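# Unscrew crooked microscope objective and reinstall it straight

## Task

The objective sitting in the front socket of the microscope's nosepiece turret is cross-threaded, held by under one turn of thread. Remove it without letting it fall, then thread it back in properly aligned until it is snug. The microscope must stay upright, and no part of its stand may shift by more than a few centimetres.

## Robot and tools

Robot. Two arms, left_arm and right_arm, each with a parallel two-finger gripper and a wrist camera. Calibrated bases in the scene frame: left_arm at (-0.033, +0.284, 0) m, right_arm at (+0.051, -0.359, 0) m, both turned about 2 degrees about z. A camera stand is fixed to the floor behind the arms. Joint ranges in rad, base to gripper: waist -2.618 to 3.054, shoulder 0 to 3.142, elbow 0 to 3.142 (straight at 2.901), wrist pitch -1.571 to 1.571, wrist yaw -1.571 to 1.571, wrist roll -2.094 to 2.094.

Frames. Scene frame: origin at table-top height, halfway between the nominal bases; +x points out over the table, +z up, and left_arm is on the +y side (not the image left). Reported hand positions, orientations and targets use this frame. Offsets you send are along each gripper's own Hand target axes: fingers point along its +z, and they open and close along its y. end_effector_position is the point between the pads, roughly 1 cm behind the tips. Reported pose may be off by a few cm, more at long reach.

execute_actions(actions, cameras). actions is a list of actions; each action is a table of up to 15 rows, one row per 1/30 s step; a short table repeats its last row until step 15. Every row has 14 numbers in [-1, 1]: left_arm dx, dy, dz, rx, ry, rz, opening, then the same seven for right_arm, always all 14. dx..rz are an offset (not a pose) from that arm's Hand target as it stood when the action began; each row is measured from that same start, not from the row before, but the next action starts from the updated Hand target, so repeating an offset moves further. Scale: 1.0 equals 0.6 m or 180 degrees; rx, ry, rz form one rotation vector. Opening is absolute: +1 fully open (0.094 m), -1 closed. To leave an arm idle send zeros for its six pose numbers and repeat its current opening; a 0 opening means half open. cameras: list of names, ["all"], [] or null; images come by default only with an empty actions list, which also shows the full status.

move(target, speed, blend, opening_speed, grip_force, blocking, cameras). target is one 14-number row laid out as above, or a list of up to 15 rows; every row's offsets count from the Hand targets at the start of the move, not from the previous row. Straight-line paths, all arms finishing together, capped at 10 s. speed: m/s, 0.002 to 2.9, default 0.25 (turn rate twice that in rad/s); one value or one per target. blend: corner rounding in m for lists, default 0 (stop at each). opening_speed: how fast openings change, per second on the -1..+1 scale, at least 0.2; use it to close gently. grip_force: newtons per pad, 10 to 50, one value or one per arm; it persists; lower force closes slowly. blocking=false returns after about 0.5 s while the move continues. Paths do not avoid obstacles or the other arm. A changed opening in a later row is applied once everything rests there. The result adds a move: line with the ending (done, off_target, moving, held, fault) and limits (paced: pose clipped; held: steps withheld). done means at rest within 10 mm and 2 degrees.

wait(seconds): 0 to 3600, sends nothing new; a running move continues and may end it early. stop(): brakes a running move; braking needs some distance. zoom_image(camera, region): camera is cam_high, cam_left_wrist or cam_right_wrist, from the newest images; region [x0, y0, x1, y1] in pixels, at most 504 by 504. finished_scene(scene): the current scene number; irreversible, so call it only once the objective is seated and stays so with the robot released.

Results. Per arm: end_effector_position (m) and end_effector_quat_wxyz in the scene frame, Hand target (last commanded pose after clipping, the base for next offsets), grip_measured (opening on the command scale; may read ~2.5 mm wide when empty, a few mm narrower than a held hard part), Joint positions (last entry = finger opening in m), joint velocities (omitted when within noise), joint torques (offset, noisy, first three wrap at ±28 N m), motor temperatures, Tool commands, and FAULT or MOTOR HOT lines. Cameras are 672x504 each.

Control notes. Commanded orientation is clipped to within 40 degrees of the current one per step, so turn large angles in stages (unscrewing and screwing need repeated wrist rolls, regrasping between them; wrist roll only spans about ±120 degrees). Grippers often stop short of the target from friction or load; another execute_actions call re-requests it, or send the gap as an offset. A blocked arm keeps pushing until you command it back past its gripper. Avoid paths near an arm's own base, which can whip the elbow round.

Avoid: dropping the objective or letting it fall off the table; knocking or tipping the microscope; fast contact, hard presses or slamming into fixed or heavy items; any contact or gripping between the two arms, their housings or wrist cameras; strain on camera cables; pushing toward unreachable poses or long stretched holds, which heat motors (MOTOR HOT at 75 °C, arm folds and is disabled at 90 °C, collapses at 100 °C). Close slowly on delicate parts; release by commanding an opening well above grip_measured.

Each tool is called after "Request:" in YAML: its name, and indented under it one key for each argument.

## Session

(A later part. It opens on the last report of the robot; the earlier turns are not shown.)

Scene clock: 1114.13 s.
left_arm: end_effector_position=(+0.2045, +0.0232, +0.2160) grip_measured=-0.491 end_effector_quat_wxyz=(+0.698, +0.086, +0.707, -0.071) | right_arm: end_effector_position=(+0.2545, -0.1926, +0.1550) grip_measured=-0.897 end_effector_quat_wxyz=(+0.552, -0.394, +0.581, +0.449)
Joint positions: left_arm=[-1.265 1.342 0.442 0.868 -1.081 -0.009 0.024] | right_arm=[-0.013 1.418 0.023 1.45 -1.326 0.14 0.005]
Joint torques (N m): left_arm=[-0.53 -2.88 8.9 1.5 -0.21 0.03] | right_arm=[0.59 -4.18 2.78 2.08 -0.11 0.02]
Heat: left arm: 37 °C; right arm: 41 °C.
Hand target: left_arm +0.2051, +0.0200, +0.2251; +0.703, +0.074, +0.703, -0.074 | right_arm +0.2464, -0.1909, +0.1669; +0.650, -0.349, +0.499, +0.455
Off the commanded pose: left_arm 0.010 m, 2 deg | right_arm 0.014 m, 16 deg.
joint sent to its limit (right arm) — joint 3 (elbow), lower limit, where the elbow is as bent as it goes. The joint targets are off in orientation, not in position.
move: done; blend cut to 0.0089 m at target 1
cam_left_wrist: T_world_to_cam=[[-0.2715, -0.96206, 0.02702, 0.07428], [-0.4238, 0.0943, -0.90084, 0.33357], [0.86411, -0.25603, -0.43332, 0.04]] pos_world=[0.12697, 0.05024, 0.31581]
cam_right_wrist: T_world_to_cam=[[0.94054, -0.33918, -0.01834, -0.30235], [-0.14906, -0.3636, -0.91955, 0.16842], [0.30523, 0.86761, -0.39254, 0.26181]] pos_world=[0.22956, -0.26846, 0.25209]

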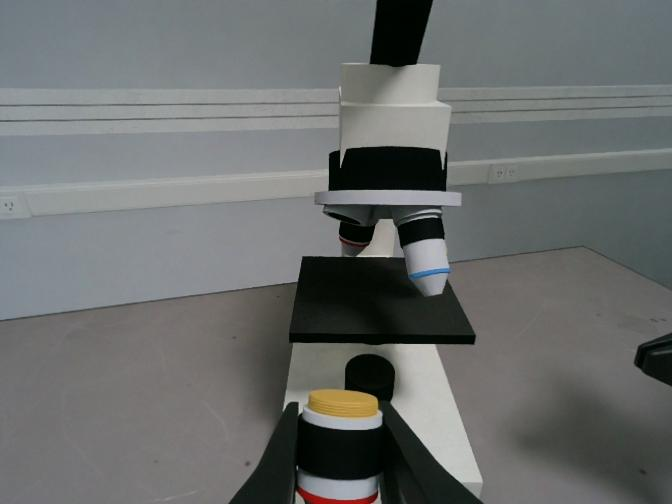

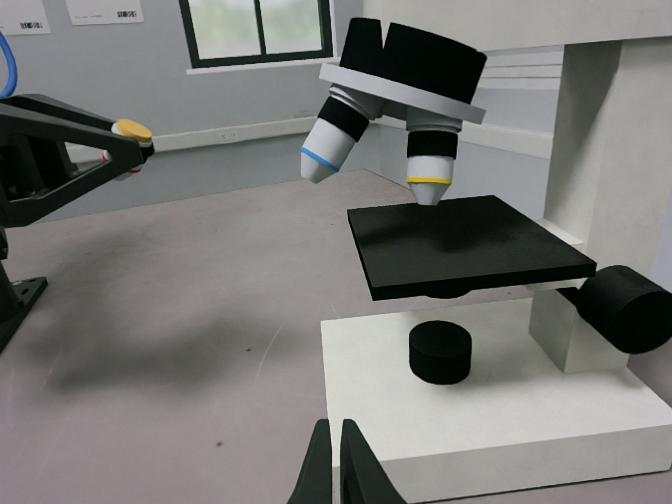

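Request:
move:
  target: [0, 0, 0, 0, 0, 0, -0.6, -0.0543, 0.0240, 0.1713, 0.1380, 0.0819, -0.0183, -0.15]
  speed: 0.2
  cameras: ["cam_left_wrist", "cam_right_wrist"]

Scene clock: 1161.33 s.
left_arm: end_effector_position=(+0.2045, +0.0232, +0.2163) grip_measured=-0.491 end_effector_quat_wxyz=(+0.698, +0.086, +0.707, -0.071) | right_arm: end_effector_position=(+0.2635, -0.1031, +0.2122) grip_measured=-0.153 end_effector_quat_wxyz=(+0.647, -0.276, +0.659, +0.265)
Joint positions: left_arm=[-1.265 1.342 0.442 0.869 -1.082 -0.008 0.024] | right_arm=[1.012 0.9 0.218 0.66 0.193 -0.004 0.04]
Joint torques (N m): left_arm=[-0.54 -2.81 8.92 1.49 -0.22 0.05] | right_arm=[0.61 -2 8.98 1.49 0.07 0.03]
Heat: left arm: 35 °C; right arm: 41 °C.
Hand target: left_arm +0.2051, +0.0200, +0.2251; +0.703, +0.074, +0.704, -0.074 | right_arm +0.2639, -0.1006, +0.2249; +0.654, -0.271, +0.653, +0.270
Off the commanded pose: left_arm 0.009 m, 2 deg | right_arm 0.013 m, 1 deg.
move: off_target (right_arm)
cam_left_wrist: T_world_to_cam=[[-0.27124, -0.96213, 0.02717, 0.07429], [-0.42311, 0.09383, -0.90121, 0.33388], [0.86453, -0.25594, -0.43253, 0.03985]] pos_world=[0.12696, 0.05034, 0.31611]
cam_right_wrist: T_world_to_cam=[[0.66652, -0.74132, 0.07878, -0.2694], [-0.26413, -0.33365, -0.90494, 0.28522], [0.69713, 0.58235, -0.41819, 0.07668]] pos_world=[0.20144, -0.1492, 0.3114]

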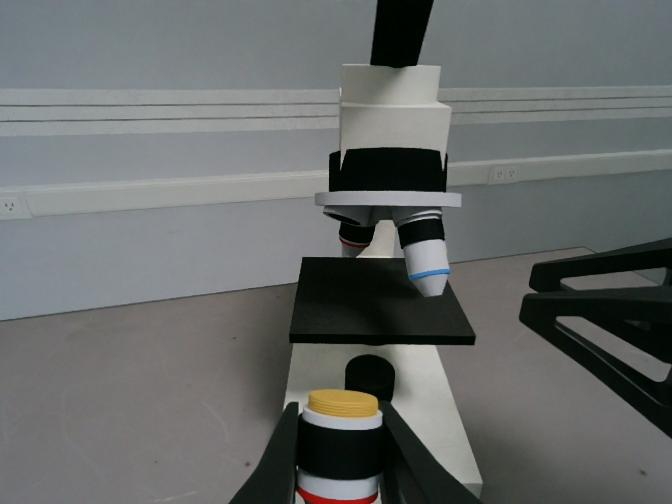

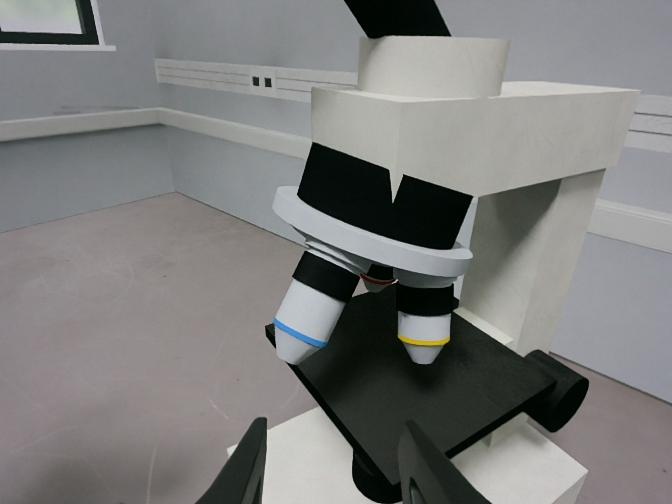

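Request:
move:
  target: [0, 0, 0, 0, 0, 0, -0.6, -0.014, 0.01, 0.1033, 0, 0, 0, -0.15]
  speed: 0.15
  cameras: ["cam_left_wrist", "cam_right_wrist"]

Scene clock: 1186.50 s.
left_arm: end_effector_position=(+0.2045, +0.0232, +0.2163) grip_measured=-0.491 end_effector_quat_wxyz=(+0.698, +0.086, +0.707, -0.071) | right_arm: end_effector_position=(+0.2995, -0.0569, +0.2239) grip_measured=-0.153 end_effector_quat_wxyz=(+0.648, -0.275, +0.660, +0.263)
Joint positions: left_arm=[-1.265 1.342 0.442 0.869 -1.082 -0.008 0.024] | right_arm=[0.997 1.228 0.41 0.796 0.183 -0.004 0.04]
Joint torques (N m): left_arm=[-0.49 -2.86 8.91 1.49 -0.2 0.04] | right_arm=[-0.65 -2.82 8.5 1.74 -0.14 0.02]
Motor temperatures (°C): left_arm=[18 22 29 34 18 17 22] | right_arm=[17 22 24 40 17 17 19]
Heat: left arm: 34 °C; right arm: 40 °C.
Hand target: left_arm +0.2051, +0.0200, +0.2251; +0.703, +0.074, +0.704, -0.074 | right_arm +0.3035, -0.0525, +0.2335; +0.654, -0.271, +0.653, +0.271
Off the commanded pose: left_arm 0.009 m, 2 deg | right_arm 0.011 m, 1 deg.
move: off_target (right_arm)
cam_left_wrist: T_world_to_cam=[[-0.27124, -0.96213, 0.02717, 0.07429], [-0.42311, 0.09383, -0.90121, 0.33388], [0.86453, -0.25594, -0.43253, 0.03985]] pos_world=[0.12696, 0.05034, 0.31611]
cam_right_wrist: T_world_to_cam=[[0.6628, -0.74464, 0.07876, -0.2591], [-0.26636, -0.33276, -0.90461, 0.32133], [0.69982, 0.5786, -0.4189, 0.02869]] pos_world=[0.23724, -0.10261, 0.3231]

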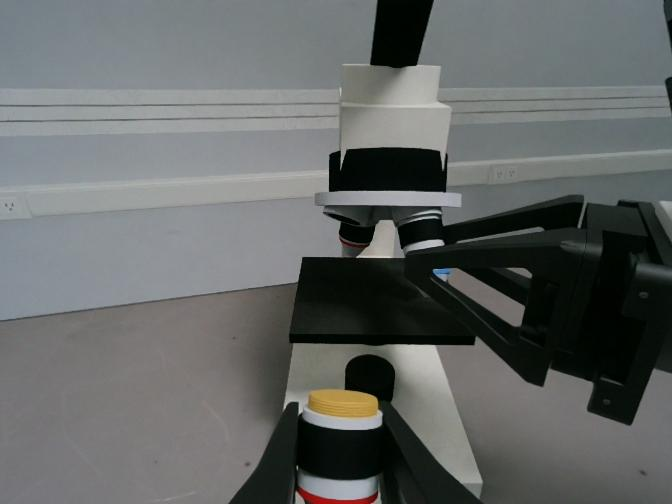

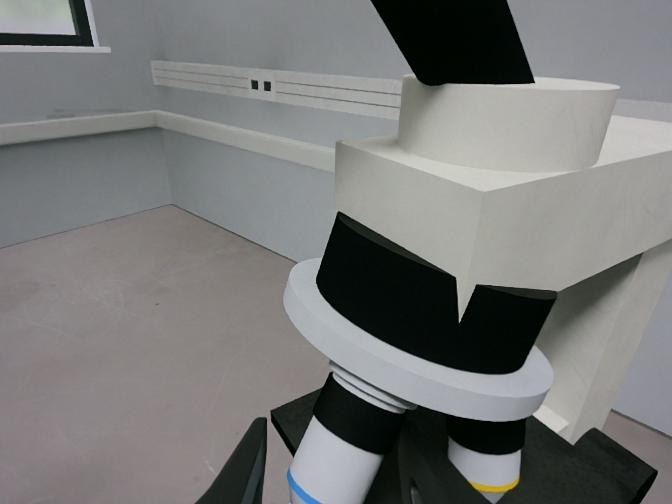

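Request:
move:
  target:
    - [0, 0, 0, 0, 0, 0, -0.6, 0, 0, 0, 0, 0, 0, -0.38]
    - [0, 0, 0, 0, 0, 0, -0.6, 0.004, -0.0373, -0.0088, 0, 0, 0, -0.38]
    - [0, 0, 0, 0, 0, 0, -0.6, 0.0113, -0.0647, -0.0092, 0, 0, 0, -0.38]
    - [0, 0, 0, 0, 0, 0, -0.6, 0.0202, -0.0893, 0.002, 0, 0, 0, -0.38]
  speed: 0.06
  blend: [0, 0.01, 0.01, 0]
  cameras: ["cam_left_wrist", "cam_right_wrist"]

Scene clock: 1213.77 s.
left_arm: end_effector_position=(+0.2045, +0.0232, +0.2163) grip_measured=-0.491 end_effector_quat_wxyz=(+0.698, +0.086, +0.707, -0.071) | right_arm: end_effector_position=(+0.3075, -0.0665, +0.2219) grip_measured=-0.376 end_effector_quat_wxyz=(+0.615, -0.307, +0.642, +0.340)
Joint positions: left_arm=[-1.265 1.342 0.442 0.869 -1.082 -0.008 0.024] | right_arm=[0.794 1.231 0.391 0.826 -0.19 0.057 0.029]
Joint torques (N m): left_arm=[-0.55 -2.85 8.87 1.49 -0.2 0.03] | right_arm=[-4.53 -2.09 6.61 1.92 1.27 -0.52]
Heat: left arm: 34 °C; right arm: 40 °C.
Hand target: left_arm +0.2051, +0.0200, +0.2251; +0.703, +0.074, +0.704, -0.074 | right_arm +0.3422, -0.0895, +0.2214; +0.654, -0.271, +0.653, +0.270
Off the commanded pose: left_arm 0.009 m, 2 deg | right_arm 0.042 m, 10 deg.
move: off_target (right_arm); blend cut to 0.0085 m at target 2, 0.0085 m at target 3
cam_left_wrist: T_world_to_cam=[[-0.27124, -0.96213, 0.02717, 0.07429], [-0.42311, 0.09383, -0.90121, 0.33388], [0.86453, -0.25594, -0.43253, 0.03985]] pos_world=[0.12696, 0.05034, 0.31611]
cam_right_wrist: T_world_to_cam=[[0.78065, -0.62488, 0.01082, -0.28455], [-0.25186, -0.3304, -0.90962, 0.31523], [0.57198, 0.70736, -0.41531, 0.07493]] pos_world=[0.25867, -0.12666, 0.32094]

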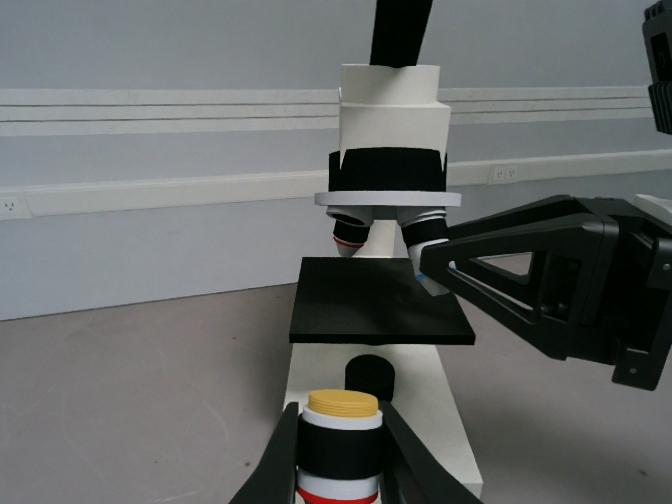

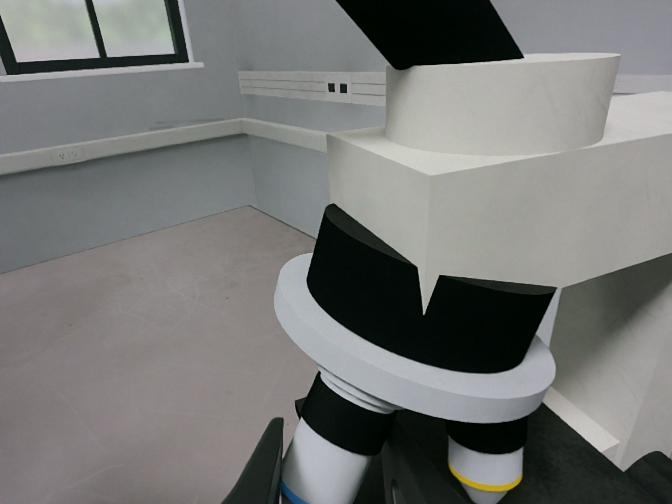

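Request:
move:
  target:
    - [0, 0, 0, 0, 0, 0, -0.6, -0.0008, 0.068, -0.0137, 0, 0, 0, -0.38]
    - [0, 0, 0, 0, 0, 0, -0.6, -0.0008, 0.068, -0.0137, 0, 0, 0, -0.1]
    - [0, 0, 0, 0, 0, 0, -0.6, -0.0008, 0.068, -0.1304, 0, 0, 0, -0.1]
    - [0, 0, 0, 0, 0, 0, -0.6, 0.094, 0.14, -0.1104, 0.0778, 0, 0, -0.9]
  speed: 0.2
  blend: [0, 0, 0.01, 0]
  cameras: ["cam_left_wrist", "cam_right_wrist"]

Request:
zoom_image:
  camera: "cam_right_wrist"
  region: [200, 60, 460, 260]

Request:
zoom_image:
  camera: "cam_left_wrist"
  region: [300, 150, 480, 320]

Scene clock: 1242.57 s.
left_arm: end_effector_position=(+0.2045, +0.0232, +0.2163) grip_measured=-0.491 end_effector_quat_wxyz=(+0.698, +0.086, +0.707, -0.071) | right_arm: end_effector_position=(+0.2362, -0.0824, +0.1606) grip_measured=-0.897 end_effector_quat_wxyz=(+0.679, -0.195, +0.684, +0.184)
Joint positions: left_arm=[-1.265 1.342 0.442 0.869 -1.082 -0.008 0.024] | right_arm=[1.432 1.446 0.17 1.26 0.855 0 0.005]
Joint torques (N m): left_arm=[-0.58 -2.86 8.91 1.49 -0.22 0.03] | right_arm=[0.62 -2.62 6.01 1.53 0.1 -0.02]
Heat: left arm: 33 °C; right arm: 38 °C.
Hand target: left_arm +0.2051, +0.0200, +0.2251; +0.703, +0.074, +0.704, -0.074 | right_arm +0.2360, -0.0770, +0.1648; +0.682, -0.189, +0.681, +0.189
Off the commanded pose: left_arm 0.009 m, 2 deg | right_arm 0.007 m, 1 deg.
move: done; target 2's new opening was sent with right_arm's hand 0.004 m and 3 deg from that target
cam_left_wrist: T_world_to_cam=[[-0.27124, -0.96213, 0.02717, 0.07429], [-0.42311, 0.09383, -0.90121, 0.33388], [0.86453, -0.25594, -0.43253, 0.03985]] pos_world=[0.12696, 0.05034, 0.31611]
cam_right_wrist: T_world_to_cam=[[0.46762, -0.88009, 0.08233, -0.19681], [-0.32627, -0.25842, -0.90927, 0.2597], [0.82151, 0.39833, -0.40799, 0.01586]] pos_world=[0.16374, -0.11242, 0.25881]

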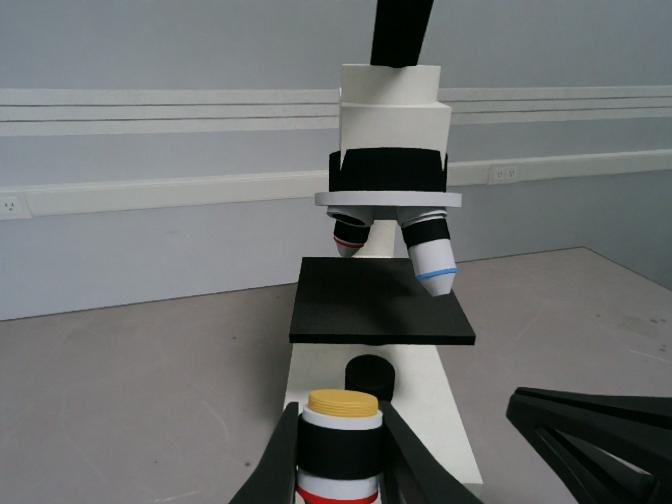

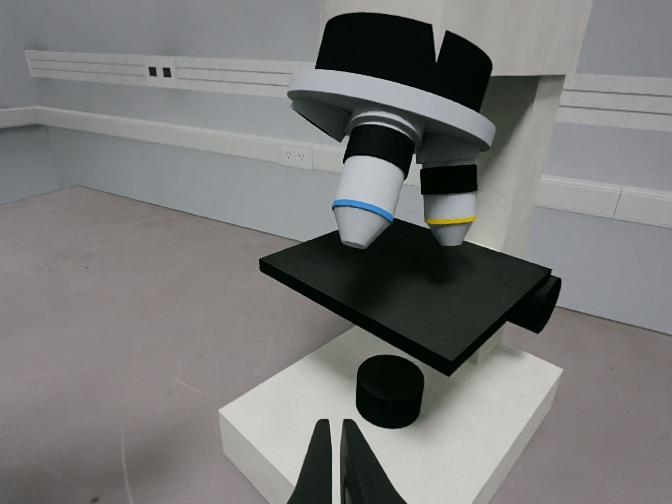

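Scaled by 1.938 from the camera's image (finer frame: 960x720).

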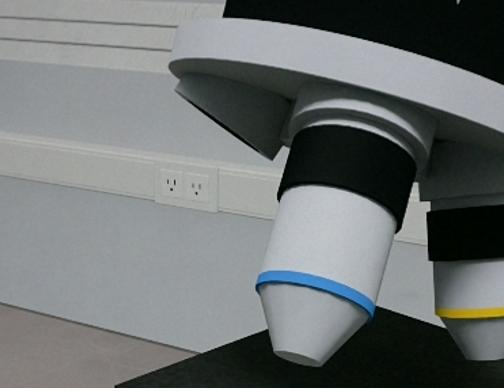

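Scaled by 2.800 from the camera's image (finer frame: 960x720).

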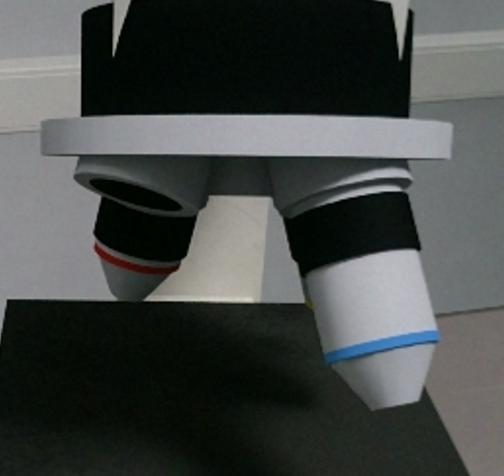

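Request:
zoom_image:
  camera: "cam_left_wrist"
  region: [280, 370, 410, 504]

Scaled by 3.761 from the camera's image (finer frame: 960x720).

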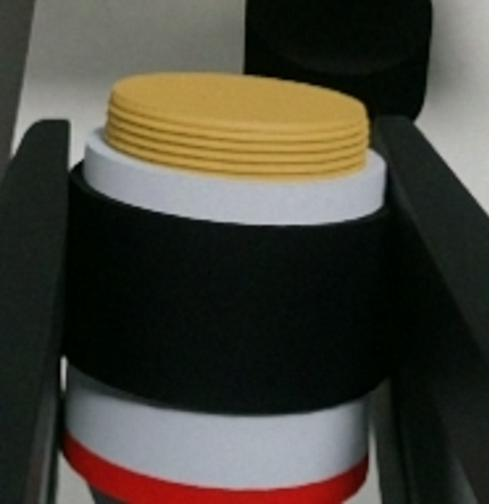

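Request:
move:
  target:
    - [0.0202, 0.0853, 0.1367, 0.3513, 0.0210, -0.1106, -0.6, 0, 0, 0, 0, 0, 0, -0.9]
    - [0.0148, -0.0108, 0.2202, 0.3513, 0.0210, -0.1106, -0.6, 0, 0, 0, 0, 0, 0, -0.9]
  speed: [0.2, 0.12]
  cameras: ["cam_left_wrist", "cam_right_wrist"]

Request:
zoom_image:
  camera: "cam_left_wrist"
  region: [220, 310, 420, 504]

Request:
zoom_image:
  camera: "cam_right_wrist"
  region: [240, 60, 440, 240]

Scene clock: 1314.03 s.
left_arm: end_effector_position=(+0.3265, -0.0104, +0.2124) grip_measured=-0.491 end_effector_quat_wxyz=(+0.504, +0.312, +0.591, -0.548) | right_arm: end_effector_position=(+0.2362, -0.0824, +0.1606) grip_measured=-0.897 end_effector_quat_wxyz=(+0.679, -0.195, +0.684, +0.184)
Joint positions: left_arm=[-0.333 1.882 0.791 1.273 0.934 -0.488 0.024] | right_arm=[1.432 1.446 0.17 1.26 0.855 0 0.005]
Joint torques (N m): left_arm=[-0.53 -6.28 8.1 1.47 -0.26 0.16] | right_arm=[0.62 -2.63 6.02 1.54 0.09 -0.03]
Heat: left arm: 32 °C; right arm: 36 °C.
Hand target: left_arm +0.3330, -0.0138, +0.2161; +0.516, +0.315, +0.584, -0.542 | right_arm +0.2360, -0.0770, +0.1648; +0.682, -0.189, +0.681, +0.189
Off the commanded pose: left_arm 0.008 m, 2 deg | right_arm 0.007 m, 1 deg.
move: done
cam_left_wrist: T_world_to_cam=[[-0.91821, -0.14514, 0.36855, 0.22226], [-0.39378, 0.23395, -0.88893, 0.37438], [0.0428, -0.96135, -0.27197, 0.15101]] pos_world=[0.34504, 0.08985, 0.29195]
cam_right_wrist: T_world_to_cam=[[0.46762, -0.88009, 0.08233, -0.19681], [-0.32627, -0.25842, -0.90927, 0.2597], [0.82151, 0.39833, -0.40799, 0.01586]] pos_world=[0.16374, -0.11242, 0.25881]

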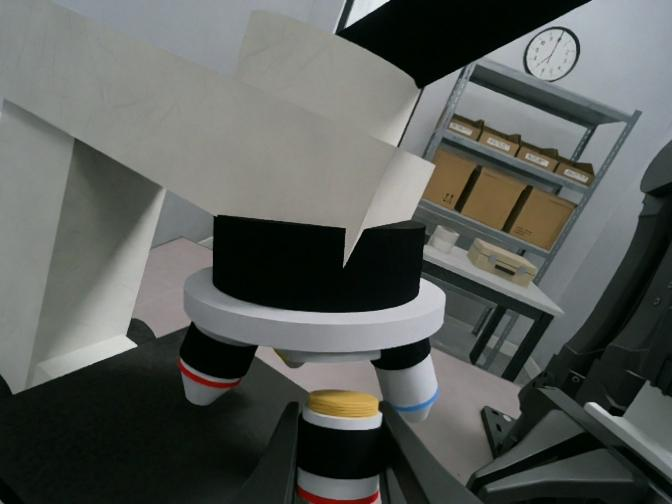

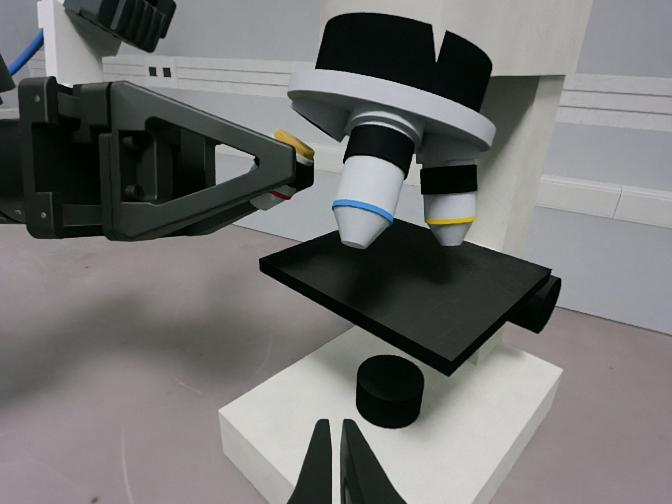

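Scaled by 2.520 from the camera's image (finer frame: 960x720).

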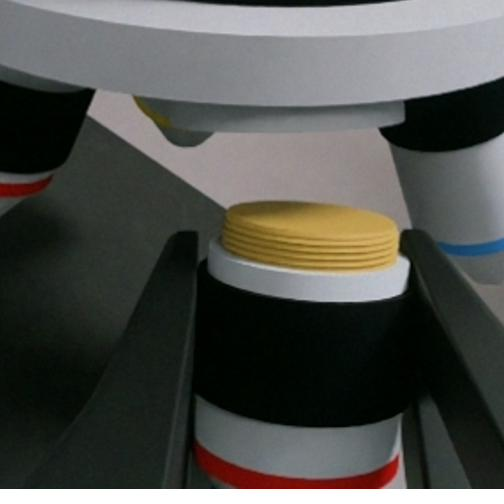

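Scaled by 2.520 from the camera's image (finer frame: 960x720).

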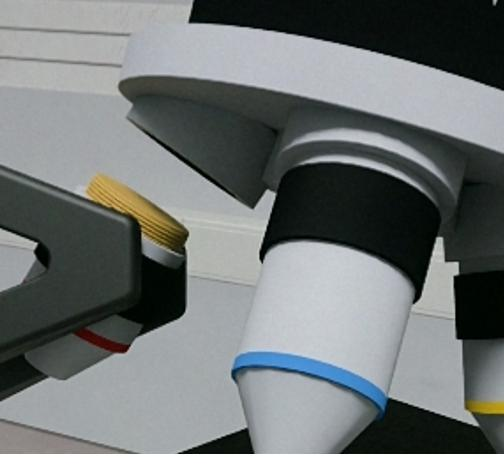

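Request:
zoom_image:
  camera: "cam_left_wrist"
  region: [260, 330, 400, 430]

Request:
zoom_image:
  camera: "cam_right_wrist"
  region: [240, 80, 360, 220]

Scaled by 3.600 from the camera's image (finer frame: 960x720).

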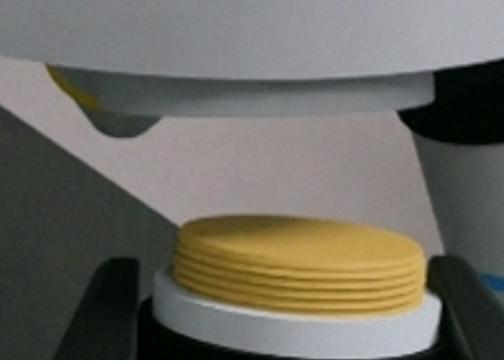

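Scaled by 3.600 from the camera's image (finer frame: 960x720).

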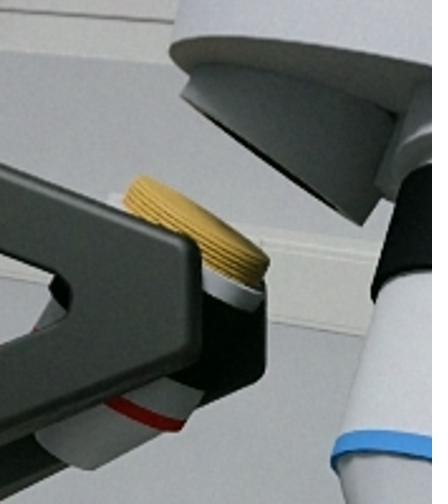

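Request:
move:
  target: [-0.0066, 0.0047, 0.0083, -0.0073, 0.0167, -0.0102, -0.6, 0, 0, 0, 0, 0, 0, -0.9]
  speed: 0.08
  cameras: ["cam_left_wrist", "cam_right_wrist"]

Request:
zoom_image:
  camera: "cam_left_wrist"
  region: [260, 330, 400, 430]

Request:
zoom_image:
  camera: "cam_right_wrist"
  region: [240, 80, 360, 220]

Scene clock: 1407.60 s.
left_arm: end_effector_position=(+0.3359, -0.0136, +0.1960) grip_measured=-0.491 end_effector_quat_wxyz=(+0.469, +0.300, +0.630, -0.541) | right_arm: end_effector_position=(+0.2362, -0.0824, +0.1606) grip_measured=-0.897 end_effector_quat_wxyz=(+0.679, -0.195, +0.684, +0.184)
Joint positions: left_arm=[-0.333 1.876 0.829 1.089 0.93 -0.446 0.024] | right_arm=[1.432 1.446 0.17 1.26 0.855 0 0.005]
Joint torques (N m): left_arm=[-0.76 -9.99 8.44 1.5 -0.17 0.14] | right_arm=[0.61 -2.63 6.02 1.54 0.1 -0.02]
Motor temperatures (°C): left_arm=[18 23 30 31 18 17 23] | right_arm=[17 22 22 35 17 17 19]
Heat: left arm: 31 °C; right arm: 35 °C.
Hand target: left_arm +0.3380, -0.0172, +0.2198; +0.495, +0.314, +0.609, -0.535 | right_arm +0.2360, -0.0770, +0.1648; +0.682, -0.189, +0.681, +0.189
Off the commanded pose: left_arm 0.024 m, 4 deg | right_arm 0.007 m, 1 deg.
move: off_target (left_arm)
cam_left_wrist: T_world_to_cam=[[-0.88083, -0.17567, 0.43964, 0.20961], [-0.47294, 0.28366, -0.83419, 0.38075], [0.02183, -0.9427, -0.33293, 0.16231]] pos_world=[0.36116, 0.08183, 0.2795]
cam_right_wrist: T_world_to_cam=[[0.46762, -0.88009, 0.08233, -0.19681], [-0.32627, -0.25842, -0.90927, 0.2597], [0.82151, 0.39833, -0.40799, 0.01586]] pos_world=[0.16374, -0.11242, 0.25881]

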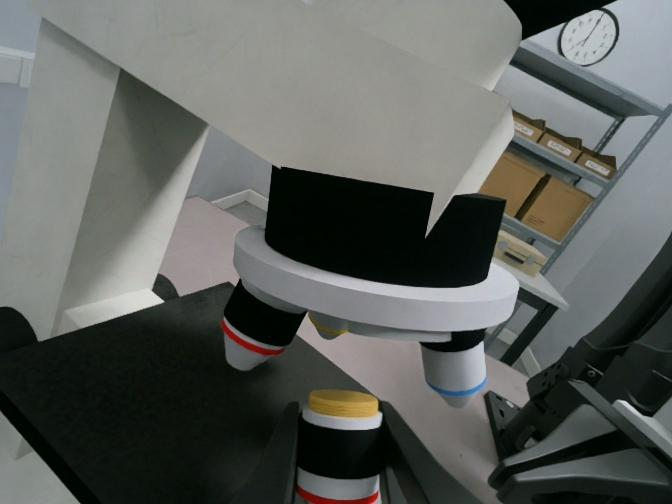

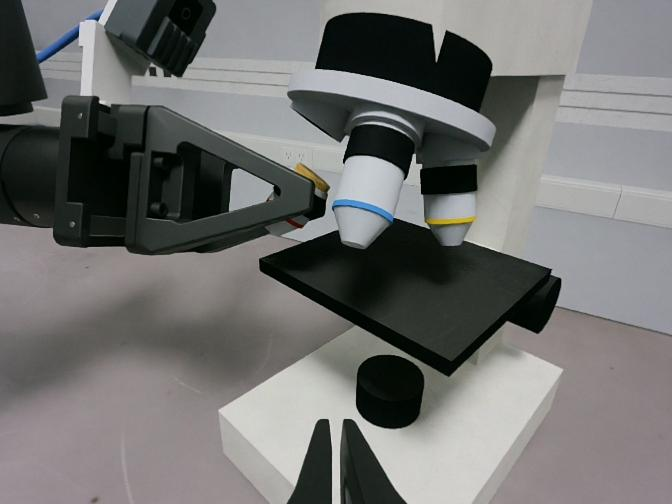

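Scaled by 3.600 from the camera's image (finer frame: 960x720).

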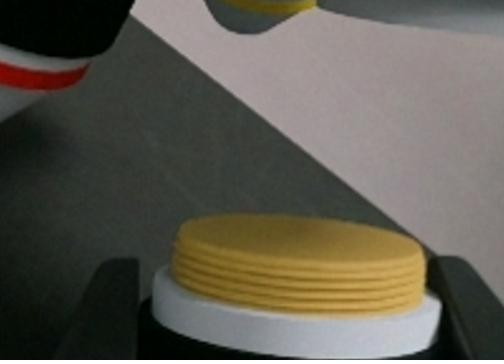

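Scaled by 3.600 from the camera's image (finer frame: 960x720).

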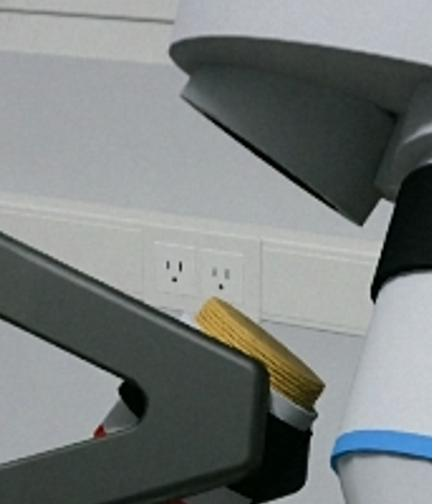

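Request:
execute_actions:
  actions:
    - [[0,0,0,0,0,0,-0.6,0,0,0,0,0,0,-0.9]]
  cameras: []

Scene clock: 1413.60 s.
left_arm: end_effector_position=(+0.3359, -0.0136, +0.1960) grip_measured=-0.491 end_effector_quat_wxyz=(+0.469, +0.300, +0.630, -0.541) | right_arm: end_effector_position=(+0.2362, -0.0824, +0.1606) grip_measured=-0.897 end_effector_quat_wxyz=(+0.679, -0.195, +0.684, +0.184)
Joint positions: left_arm=[-0.333 1.876 0.829 1.088 0.93 -0.446 0.024] | right_arm=[1.432 1.446 0.17 1.26 0.855 0 0.005]
Joint torques (N m): left_arm=[-0.73 -10.06 8.44 1.52 -0.16 0.15] | right_arm=[0.61 -2.65 6.02 1.54 0.1 -0.01]
Heat: left arm: 32 °C; right arm: 35 °C.
Hand target: left_arm +0.3380, -0.0172, +0.2198; +0.495, +0.314, +0.609, -0.535 | right_arm +0.2360, -0.0770, +0.1648; +0.682, -0.189, +0.681, +0.189
Off the commanded pose: left_arm 0.024 m, 4 deg | right_arm 0.007 m, 1 deg.

Request:
move:
  target: [-0.0375, -0.0117, 0.0092, 0, 0, 0, -0.6, 0, 0, 0, 0, 0, 0, -0.9]
  speed: 0.1
  cameras: []

Scene clock: 1426.90 s.
left_arm: end_effector_position=(+0.3375, -0.0175, +0.2163) grip_measured=-0.491 end_effector_quat_wxyz=(+0.464, +0.300, +0.633, -0.542) | right_arm: end_effector_position=(+0.2362, -0.0824, +0.1606) grip_measured=-0.897 end_effector_quat_wxyz=(+0.679, -0.195, +0.684, +0.184)
Joint positions: left_arm=[-0.341 1.821 0.875 0.978 0.927 -0.445 0.024] | right_arm=[1.432 1.446 0.17 1.26 0.855 0 0.005]
Joint torques (N m): left_arm=[-0.79 -9.99 9.24 1.58 -0.19 0.16] | right_arm=[0.59 -2.63 6.05 1.54 0.1 -0.01]
Heat: left arm: 32 °C; right arm: 35 °C.
Hand target: left_arm +0.3400, -0.0209, +0.2436; +0.495, +0.314, +0.609, -0.535 | right_arm +0.2360, -0.0770, +0.1648; +0.682, -0.189, +0.681, +0.189
Off the commanded pose: left_arm 0.028 m, 5 deg | right_arm 0.007 m, 1 deg.
move: off_target (left_arm)

Request:
execute_actions:
  actions:
    - [[0,0,0,0,0,0,-0.6,0,0,0,0,0,0,-0.9]]
  cameras: ["cam_left_wrist", "cam_right_wrist"]

Request:
zoom_image:
  camera: "cam_left_wrist"
  region: [260, 330, 400, 430]

Request:
zoom_image:
  camera: "cam_right_wrist"
  region: [240, 80, 360, 220]

Scene clock: 1435.10 s.
left_arm: end_effector_position=(+0.3375, -0.0175, +0.2162) grip_measured=-0.491 end_effector_quat_wxyz=(+0.464, +0.300, +0.633, -0.542) | right_arm: end_effector_position=(+0.2362, -0.0824, +0.1606) grip_measured=-0.897 end_effector_quat_wxyz=(+0.679, -0.195, +0.684, +0.184)
Joint positions: left_arm=[-0.341 1.821 0.875 0.978 0.927 -0.445 0.024] | right_arm=[1.432 1.446 0.17 1.26 0.855 0 0.005]
Joint torques (N m): left_arm=[-0.79 -9.95 9.2 1.56 -0.2 0.16] | right_arm=[0.62 -2.62 6.02 1.54 0.09 0]
Heat: left arm: 32 °C; right arm: 35 °C.
Hand target: left_arm +0.3400, -0.0209, +0.2435; +0.495, +0.314, +0.609, -0.535 | right_arm +0.2360, -0.0770, +0.1648; +0.682, -0.189, +0.681, +0.189
Off the commanded pose: left_arm 0.028 m, 5 deg | right_arm 0.007 m, 1 deg.
cam_left_wrist: T_world_to_cam=[[-0.87728, -0.17398, 0.44733, 0.19865], [-0.47974, 0.28927, -0.82835, 0.40059], [0.01472, -0.9413, -0.33724, 0.16854]] pos_world=[0.36397, 0.07733, 0.2998]
cam_right_wrist: T_world_to_cam=[[0.46762, -0.88009, 0.08233, -0.19681], [-0.32627, -0.25842, -0.90927, 0.2597], [0.82151, 0.39833, -0.40799, 0.01586]] pos_world=[0.16374, -0.11242, 0.25881]

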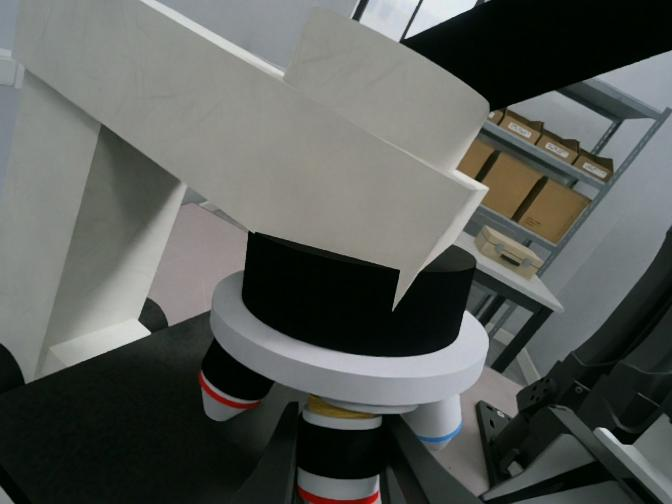

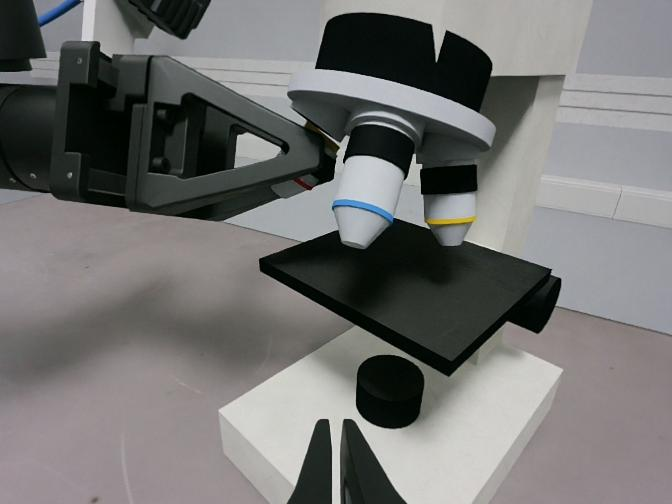

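Scaled by 3.600 from the camera's image (finer frame: 960x720).

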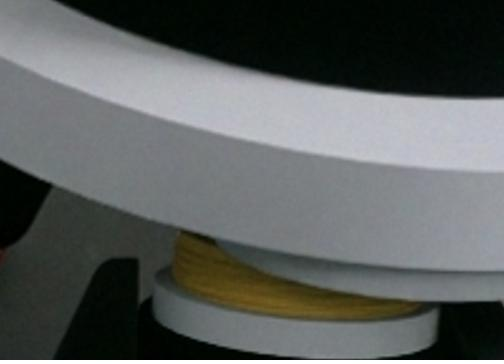

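Scaled by 3.600 from the camera's image (finer frame: 960x720).

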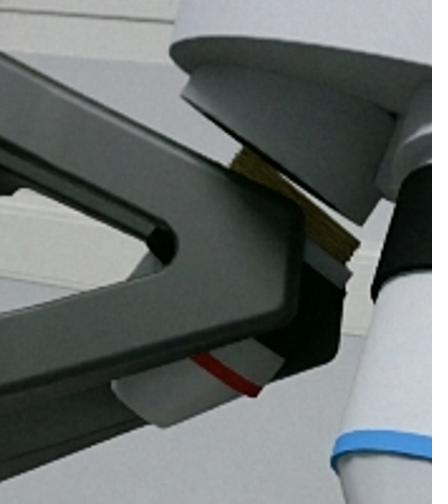

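Request:
zoom_image:
  camera: "cam_left_wrist"
  region: [280, 360, 460, 460]

Scaled by 2.800 from the camera's image (finer frame: 960x720).

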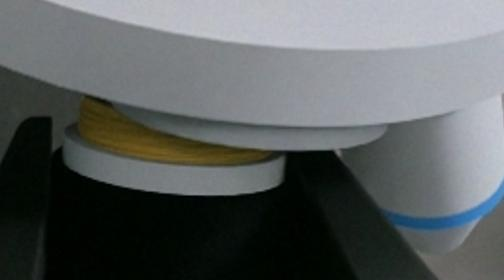

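Request:
move:
  target: [0.0668, 0.0050, -0.0185, 0, 0, 0, -0.6, 0, 0, 0, 0, 0, 0, -0.9]
  speed: 0.1
  cameras: ["cam_left_wrist", "cam_right_wrist"]

Request:
zoom_image:
  camera: "cam_left_wrist"
  region: [260, 330, 400, 430]

Request:
zoom_image:
  camera: "cam_right_wrist"
  region: [240, 80, 360, 220]

Scene clock: 1490.37 s.
left_arm: end_effector_position=(+0.3281, -0.0136, +0.2109) grip_measured=-0.491 end_effector_quat_wxyz=(+0.493, +0.315, +0.608, -0.537) | right_arm: end_effector_position=(+0.2362, -0.0824, +0.1606) grip_measured=-0.897 end_effector_quat_wxyz=(+0.679, -0.195, +0.684, +0.184)
Joint positions: left_arm=[-0.341 1.846 0.807 1.145 0.925 -0.435 0.024] | right_arm=[1.432 1.446 0.17 1.26 0.855 0 0.005]
Joint torques (N m): left_arm=[-0.68 -6.32 5.04 1.63 -0.19 0.08] | right_arm=[0.62 -2.63 6.02 1.55 0.09 -0.01]
Heat: left arm: 32 °C; right arm: 34 °C.
Hand target: left_arm +0.3273, -0.0154, +0.2042; +0.495, +0.314, +0.609, -0.535 | right_arm +0.2360, -0.0770, +0.1648; +0.682, -0.189, +0.681, +0.189
Off the commanded pose: left_arm 0.007 m, 0 deg | right_arm 0.007 m, 1 deg.
move: done
cam_left_wrist: T_world_to_cam=[[-0.90964, -0.16556, 0.38099, 0.21816], [-0.41323, 0.26689, -0.87064, 0.37731], [0.04246, -0.9494, -0.31118, 0.15591]] pos_world=[0.34774, 0.08344, 0.2939]
cam_right_wrist: T_world_to_cam=[[0.46762, -0.88009, 0.08233, -0.19681], [-0.32627, -0.25842, -0.90927, 0.2597], [0.82151, 0.39833, -0.40799, 0.01586]] pos_world=[0.16374, -0.11242, 0.25881]

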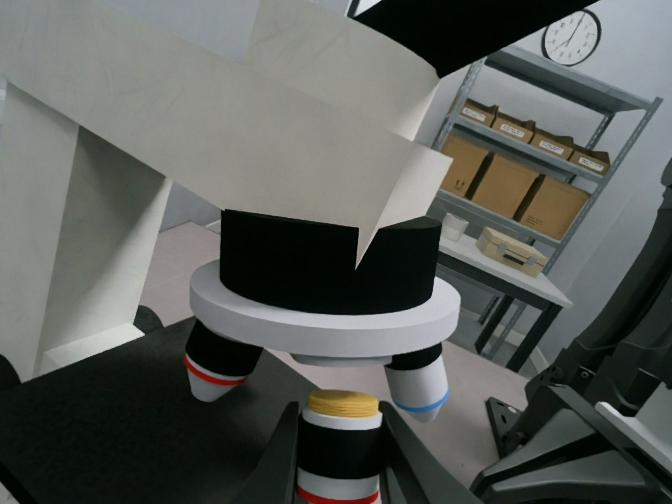

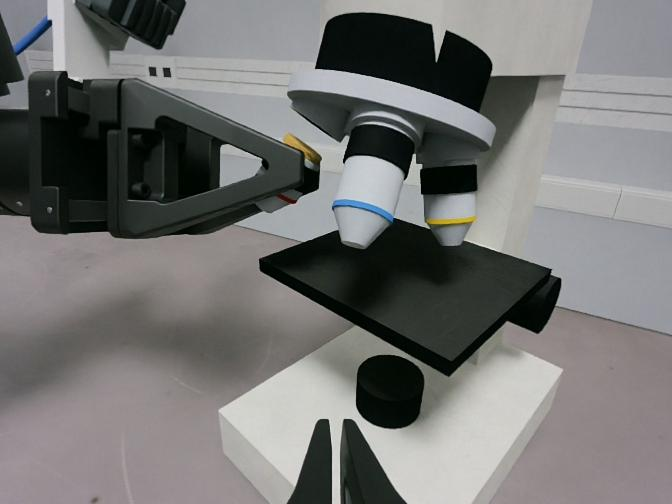

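Scaled by 3.600 from the camera's image (finer frame: 960x720).

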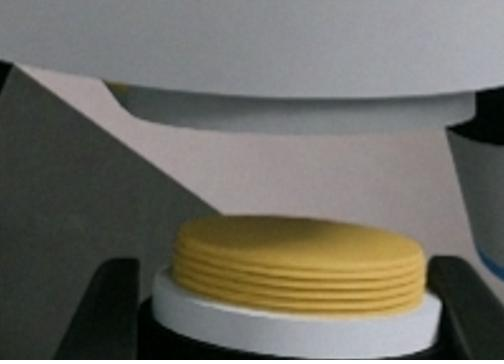

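Scaled by 3.600 from the camera's image (finer frame: 960x720).

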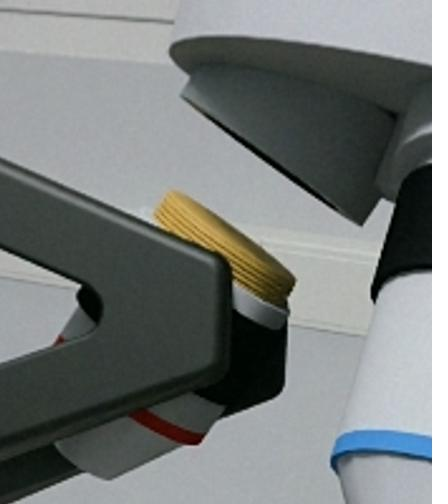

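Request:
move:
  target: [-0.0623, -0.0147, 0.0112, -0.0036, -0.0153, 0.0103, -0.6, 0, 0, 0, 0, 0, 0, -0.9]
  speed: 0.05
  cameras: ["cam_left_wrist", "cam_right_wrist"]

Request:
zoom_image:
  camera: "cam_left_wrist"
  region: [260, 330, 400, 430]

Request:
zoom_image:
  camera: "cam_right_wrist"
  region: [240, 80, 360, 220]

Scene clock: 1525.37 s.
left_arm: end_effector_position=(+0.3308, -0.0157, +0.2198) grip_measured=-0.491 end_effector_quat_wxyz=(+0.497, +0.301, +0.614, -0.534) | right_arm: end_effector_position=(+0.2362, -0.0824, +0.1606) grip_measured=-0.897 end_effector_quat_wxyz=(+0.679, -0.195, +0.684, +0.184)
Joint positions: left_arm=[-0.353 1.816 0.815 1.105 0.882 -0.446 0.024] | right_arm=[1.432 1.446 0.17 1.26 0.855 0 0.005]
Joint torques (N m): left_arm=[-0.64 -9.42 8.62 1.54 -0.18 0.03] | right_arm=[0.61 -2.59 6.02 1.55 0.1 -0.02]
Heat: left arm: 30 °C; right arm: 34 °C.
Hand target: left_arm +0.3328, -0.0184, +0.2427; +0.520, +0.308, +0.594, -0.530 | right_arm +0.2360, -0.0770, +0.1648; +0.682, -0.189, +0.681, +0.189
Off the commanded pose: left_arm 0.023 m, 4 deg | right_arm 0.007 m, 1 deg.
move: off_target (left_arm)
cam_left_wrist: T_world_to_cam=[[-0.89894, -0.18921, 0.3951, 0.20984], [-0.43316, 0.24924, -0.86617, 0.39211], [0.06542, -0.94978, -0.30601, 0.1479]] pos_world=[0.34881, 0.08245, 0.30199]
cam_right_wrist: T_world_to_cam=[[0.46762, -0.88009, 0.08233, -0.19681], [-0.32627, -0.25842, -0.90927, 0.2597], [0.82151, 0.39833, -0.40799, 0.01586]] pos_world=[0.16374, -0.11242, 0.25881]

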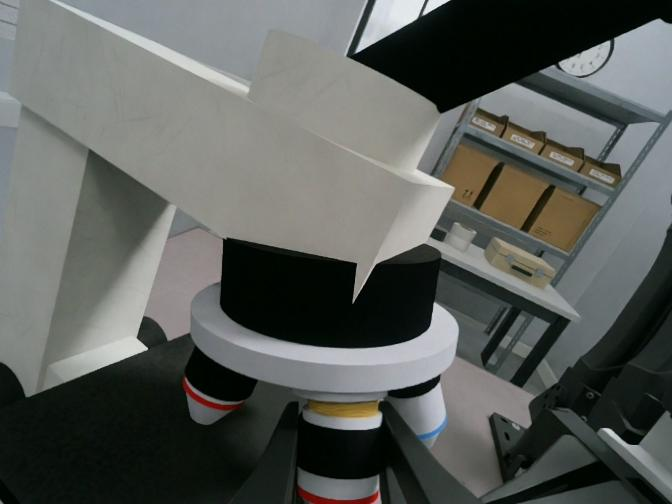

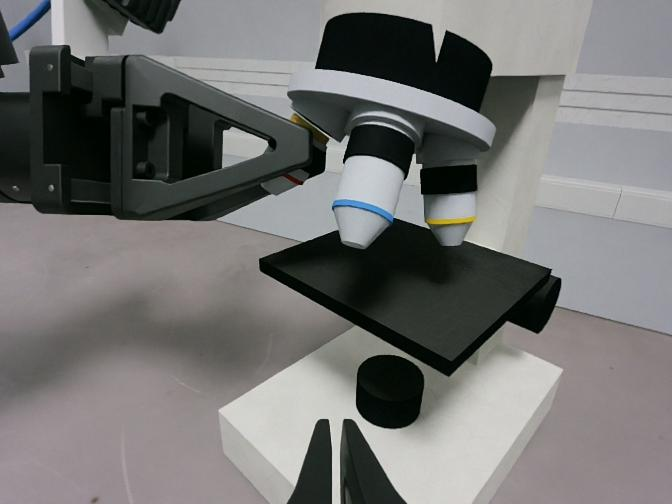

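Scaled by 3.600 from the camera's image (finer frame: 960x720).

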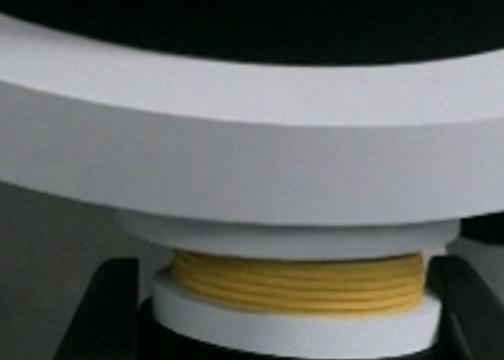

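Scaled by 3.600 from the camera's image (finer frame: 960x720).

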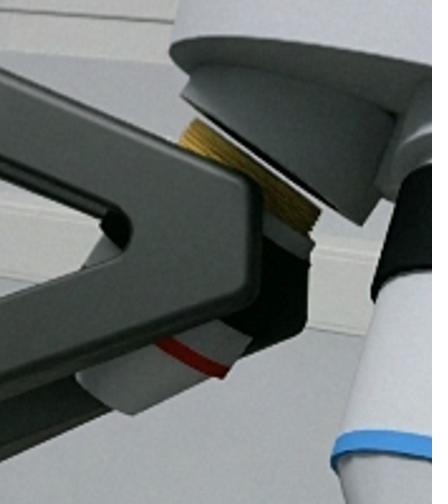

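Request:
zoom_image:
  camera: "cam_left_wrist"
  region: [285, 380, 395, 430]

Request:
zoom_image:
  camera: "cam_right_wrist"
  region: [280, 95, 350, 155]

Scaled by 4.582 from the camera's image (finer frame: 960x720).

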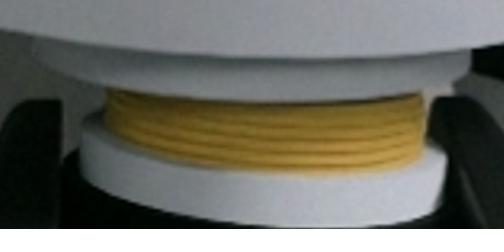

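Scaled by 7.200 from the camera's image (finer frame: 960x720).

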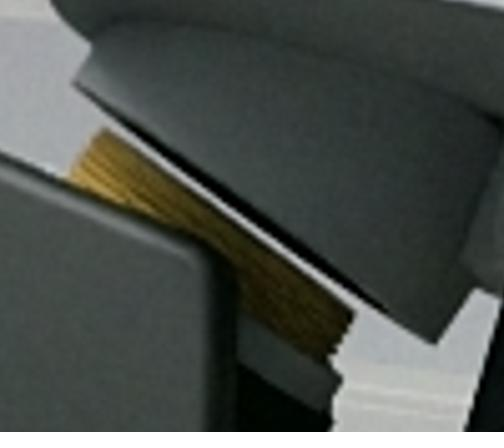

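Request:
move:
  target:
    - [0.0622, 0.0127, -0.0142, 0.0036, 0.0153, -0.0103, -0.6, 0, 0, 0, 0, 0, 0, -0.9]
    - [0.0, 0.0, 0.0027, -0.0056, -0.0083, -0.0094, -0.6, 0, 0, 0, 0, 0, 0, -0.9]
  speed: [0.15, 0.05]
  cameras: ["cam_left_wrist", "cam_right_wrist"]

Request:
zoom_image:
  camera: "cam_left_wrist"
  region: [285, 380, 395, 430]

Request:
zoom_image:
  camera: "cam_right_wrist"
  region: [280, 95, 350, 155]

Scene clock: 1588.37 s.
left_arm: end_effector_position=(+0.3313, -0.0183, +0.2200) grip_measured=-0.491 end_effector_quat_wxyz=(+0.497, +0.283, +0.616, -0.541) | right_arm: end_effector_position=(+0.2362, -0.0824, +0.1606) grip_measured=-0.897 end_effector_quat_wxyz=(+0.679, -0.195, +0.684, +0.184)
Joint positions: left_arm=[-0.367 1.826 0.806 1.141 0.85 -0.489 0.024] | right_arm=[1.432 1.446 0.17 1.26 0.855 0 0.005]
Joint torques (N m): left_arm=[-0.66 -9.55 8.01 1.58 -0.28 0.01] | right_arm=[0.59 -2.62 6.02 1.55 0.09 -0.01]
Heat: left arm: 30 °C; right arm: 33 °C.
Hand target: left_arm +0.3332, -0.0200, +0.2428; +0.522, +0.288, +0.597, -0.537 | right_arm +0.2360, -0.0770, +0.1648; +0.682, -0.189, +0.681, +0.189
Off the commanded pose: left_arm 0.023 m, 4 deg | right_arm 0.007 m, 1 deg.
move: off_target (left_arm)
cam_left_wrist: T_world_to_cam=[[-0.88549, -0.19351, 0.42245, 0.19914], [-0.45893, 0.22185, -0.86033, 0.39988], [0.07276, -0.95569, -0.28525, 0.13827]] pos_world=[0.34979, 0.08196, 0.29935]
cam_right_wrist: T_world_to_cam=[[0.46762, -0.88009, 0.08233, -0.19681], [-0.32627, -0.25842, -0.90927, 0.2597], [0.82151, 0.39833, -0.40799, 0.01586]] pos_world=[0.16374, -0.11242, 0.25881]

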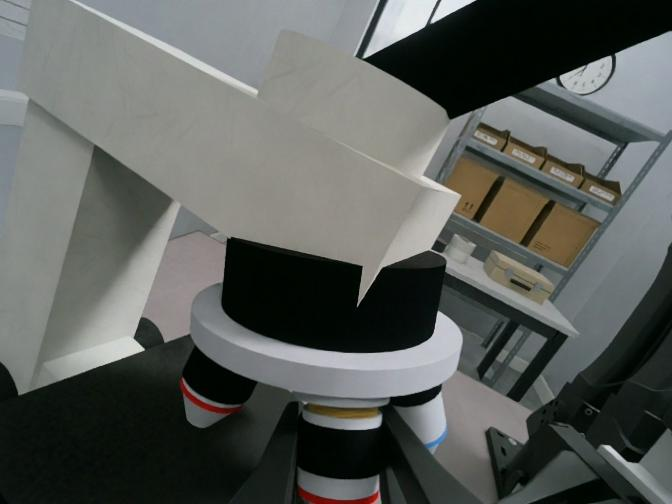

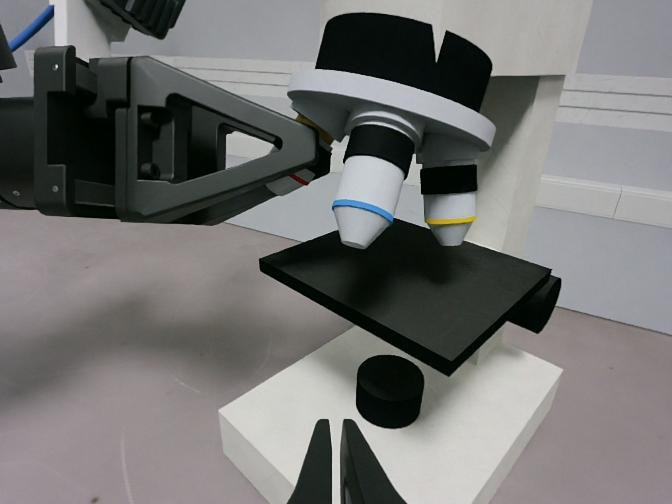

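Scaled by 4.582 from the camera's image (finer frame: 960x720).

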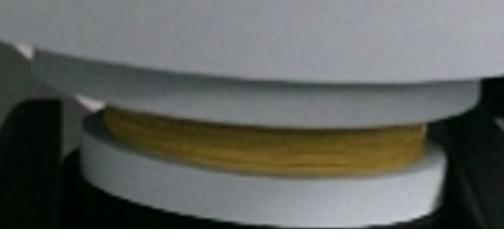

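Scaled by 7.200 from the camera's image (finer frame: 960x720).

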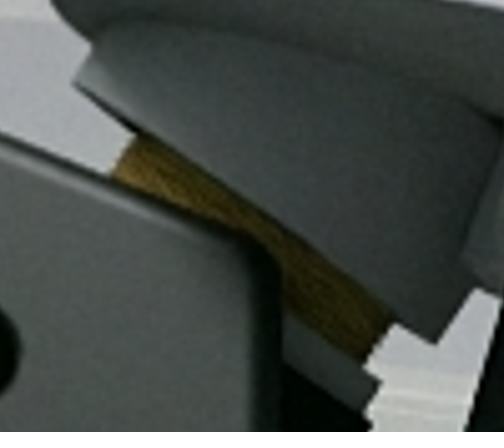

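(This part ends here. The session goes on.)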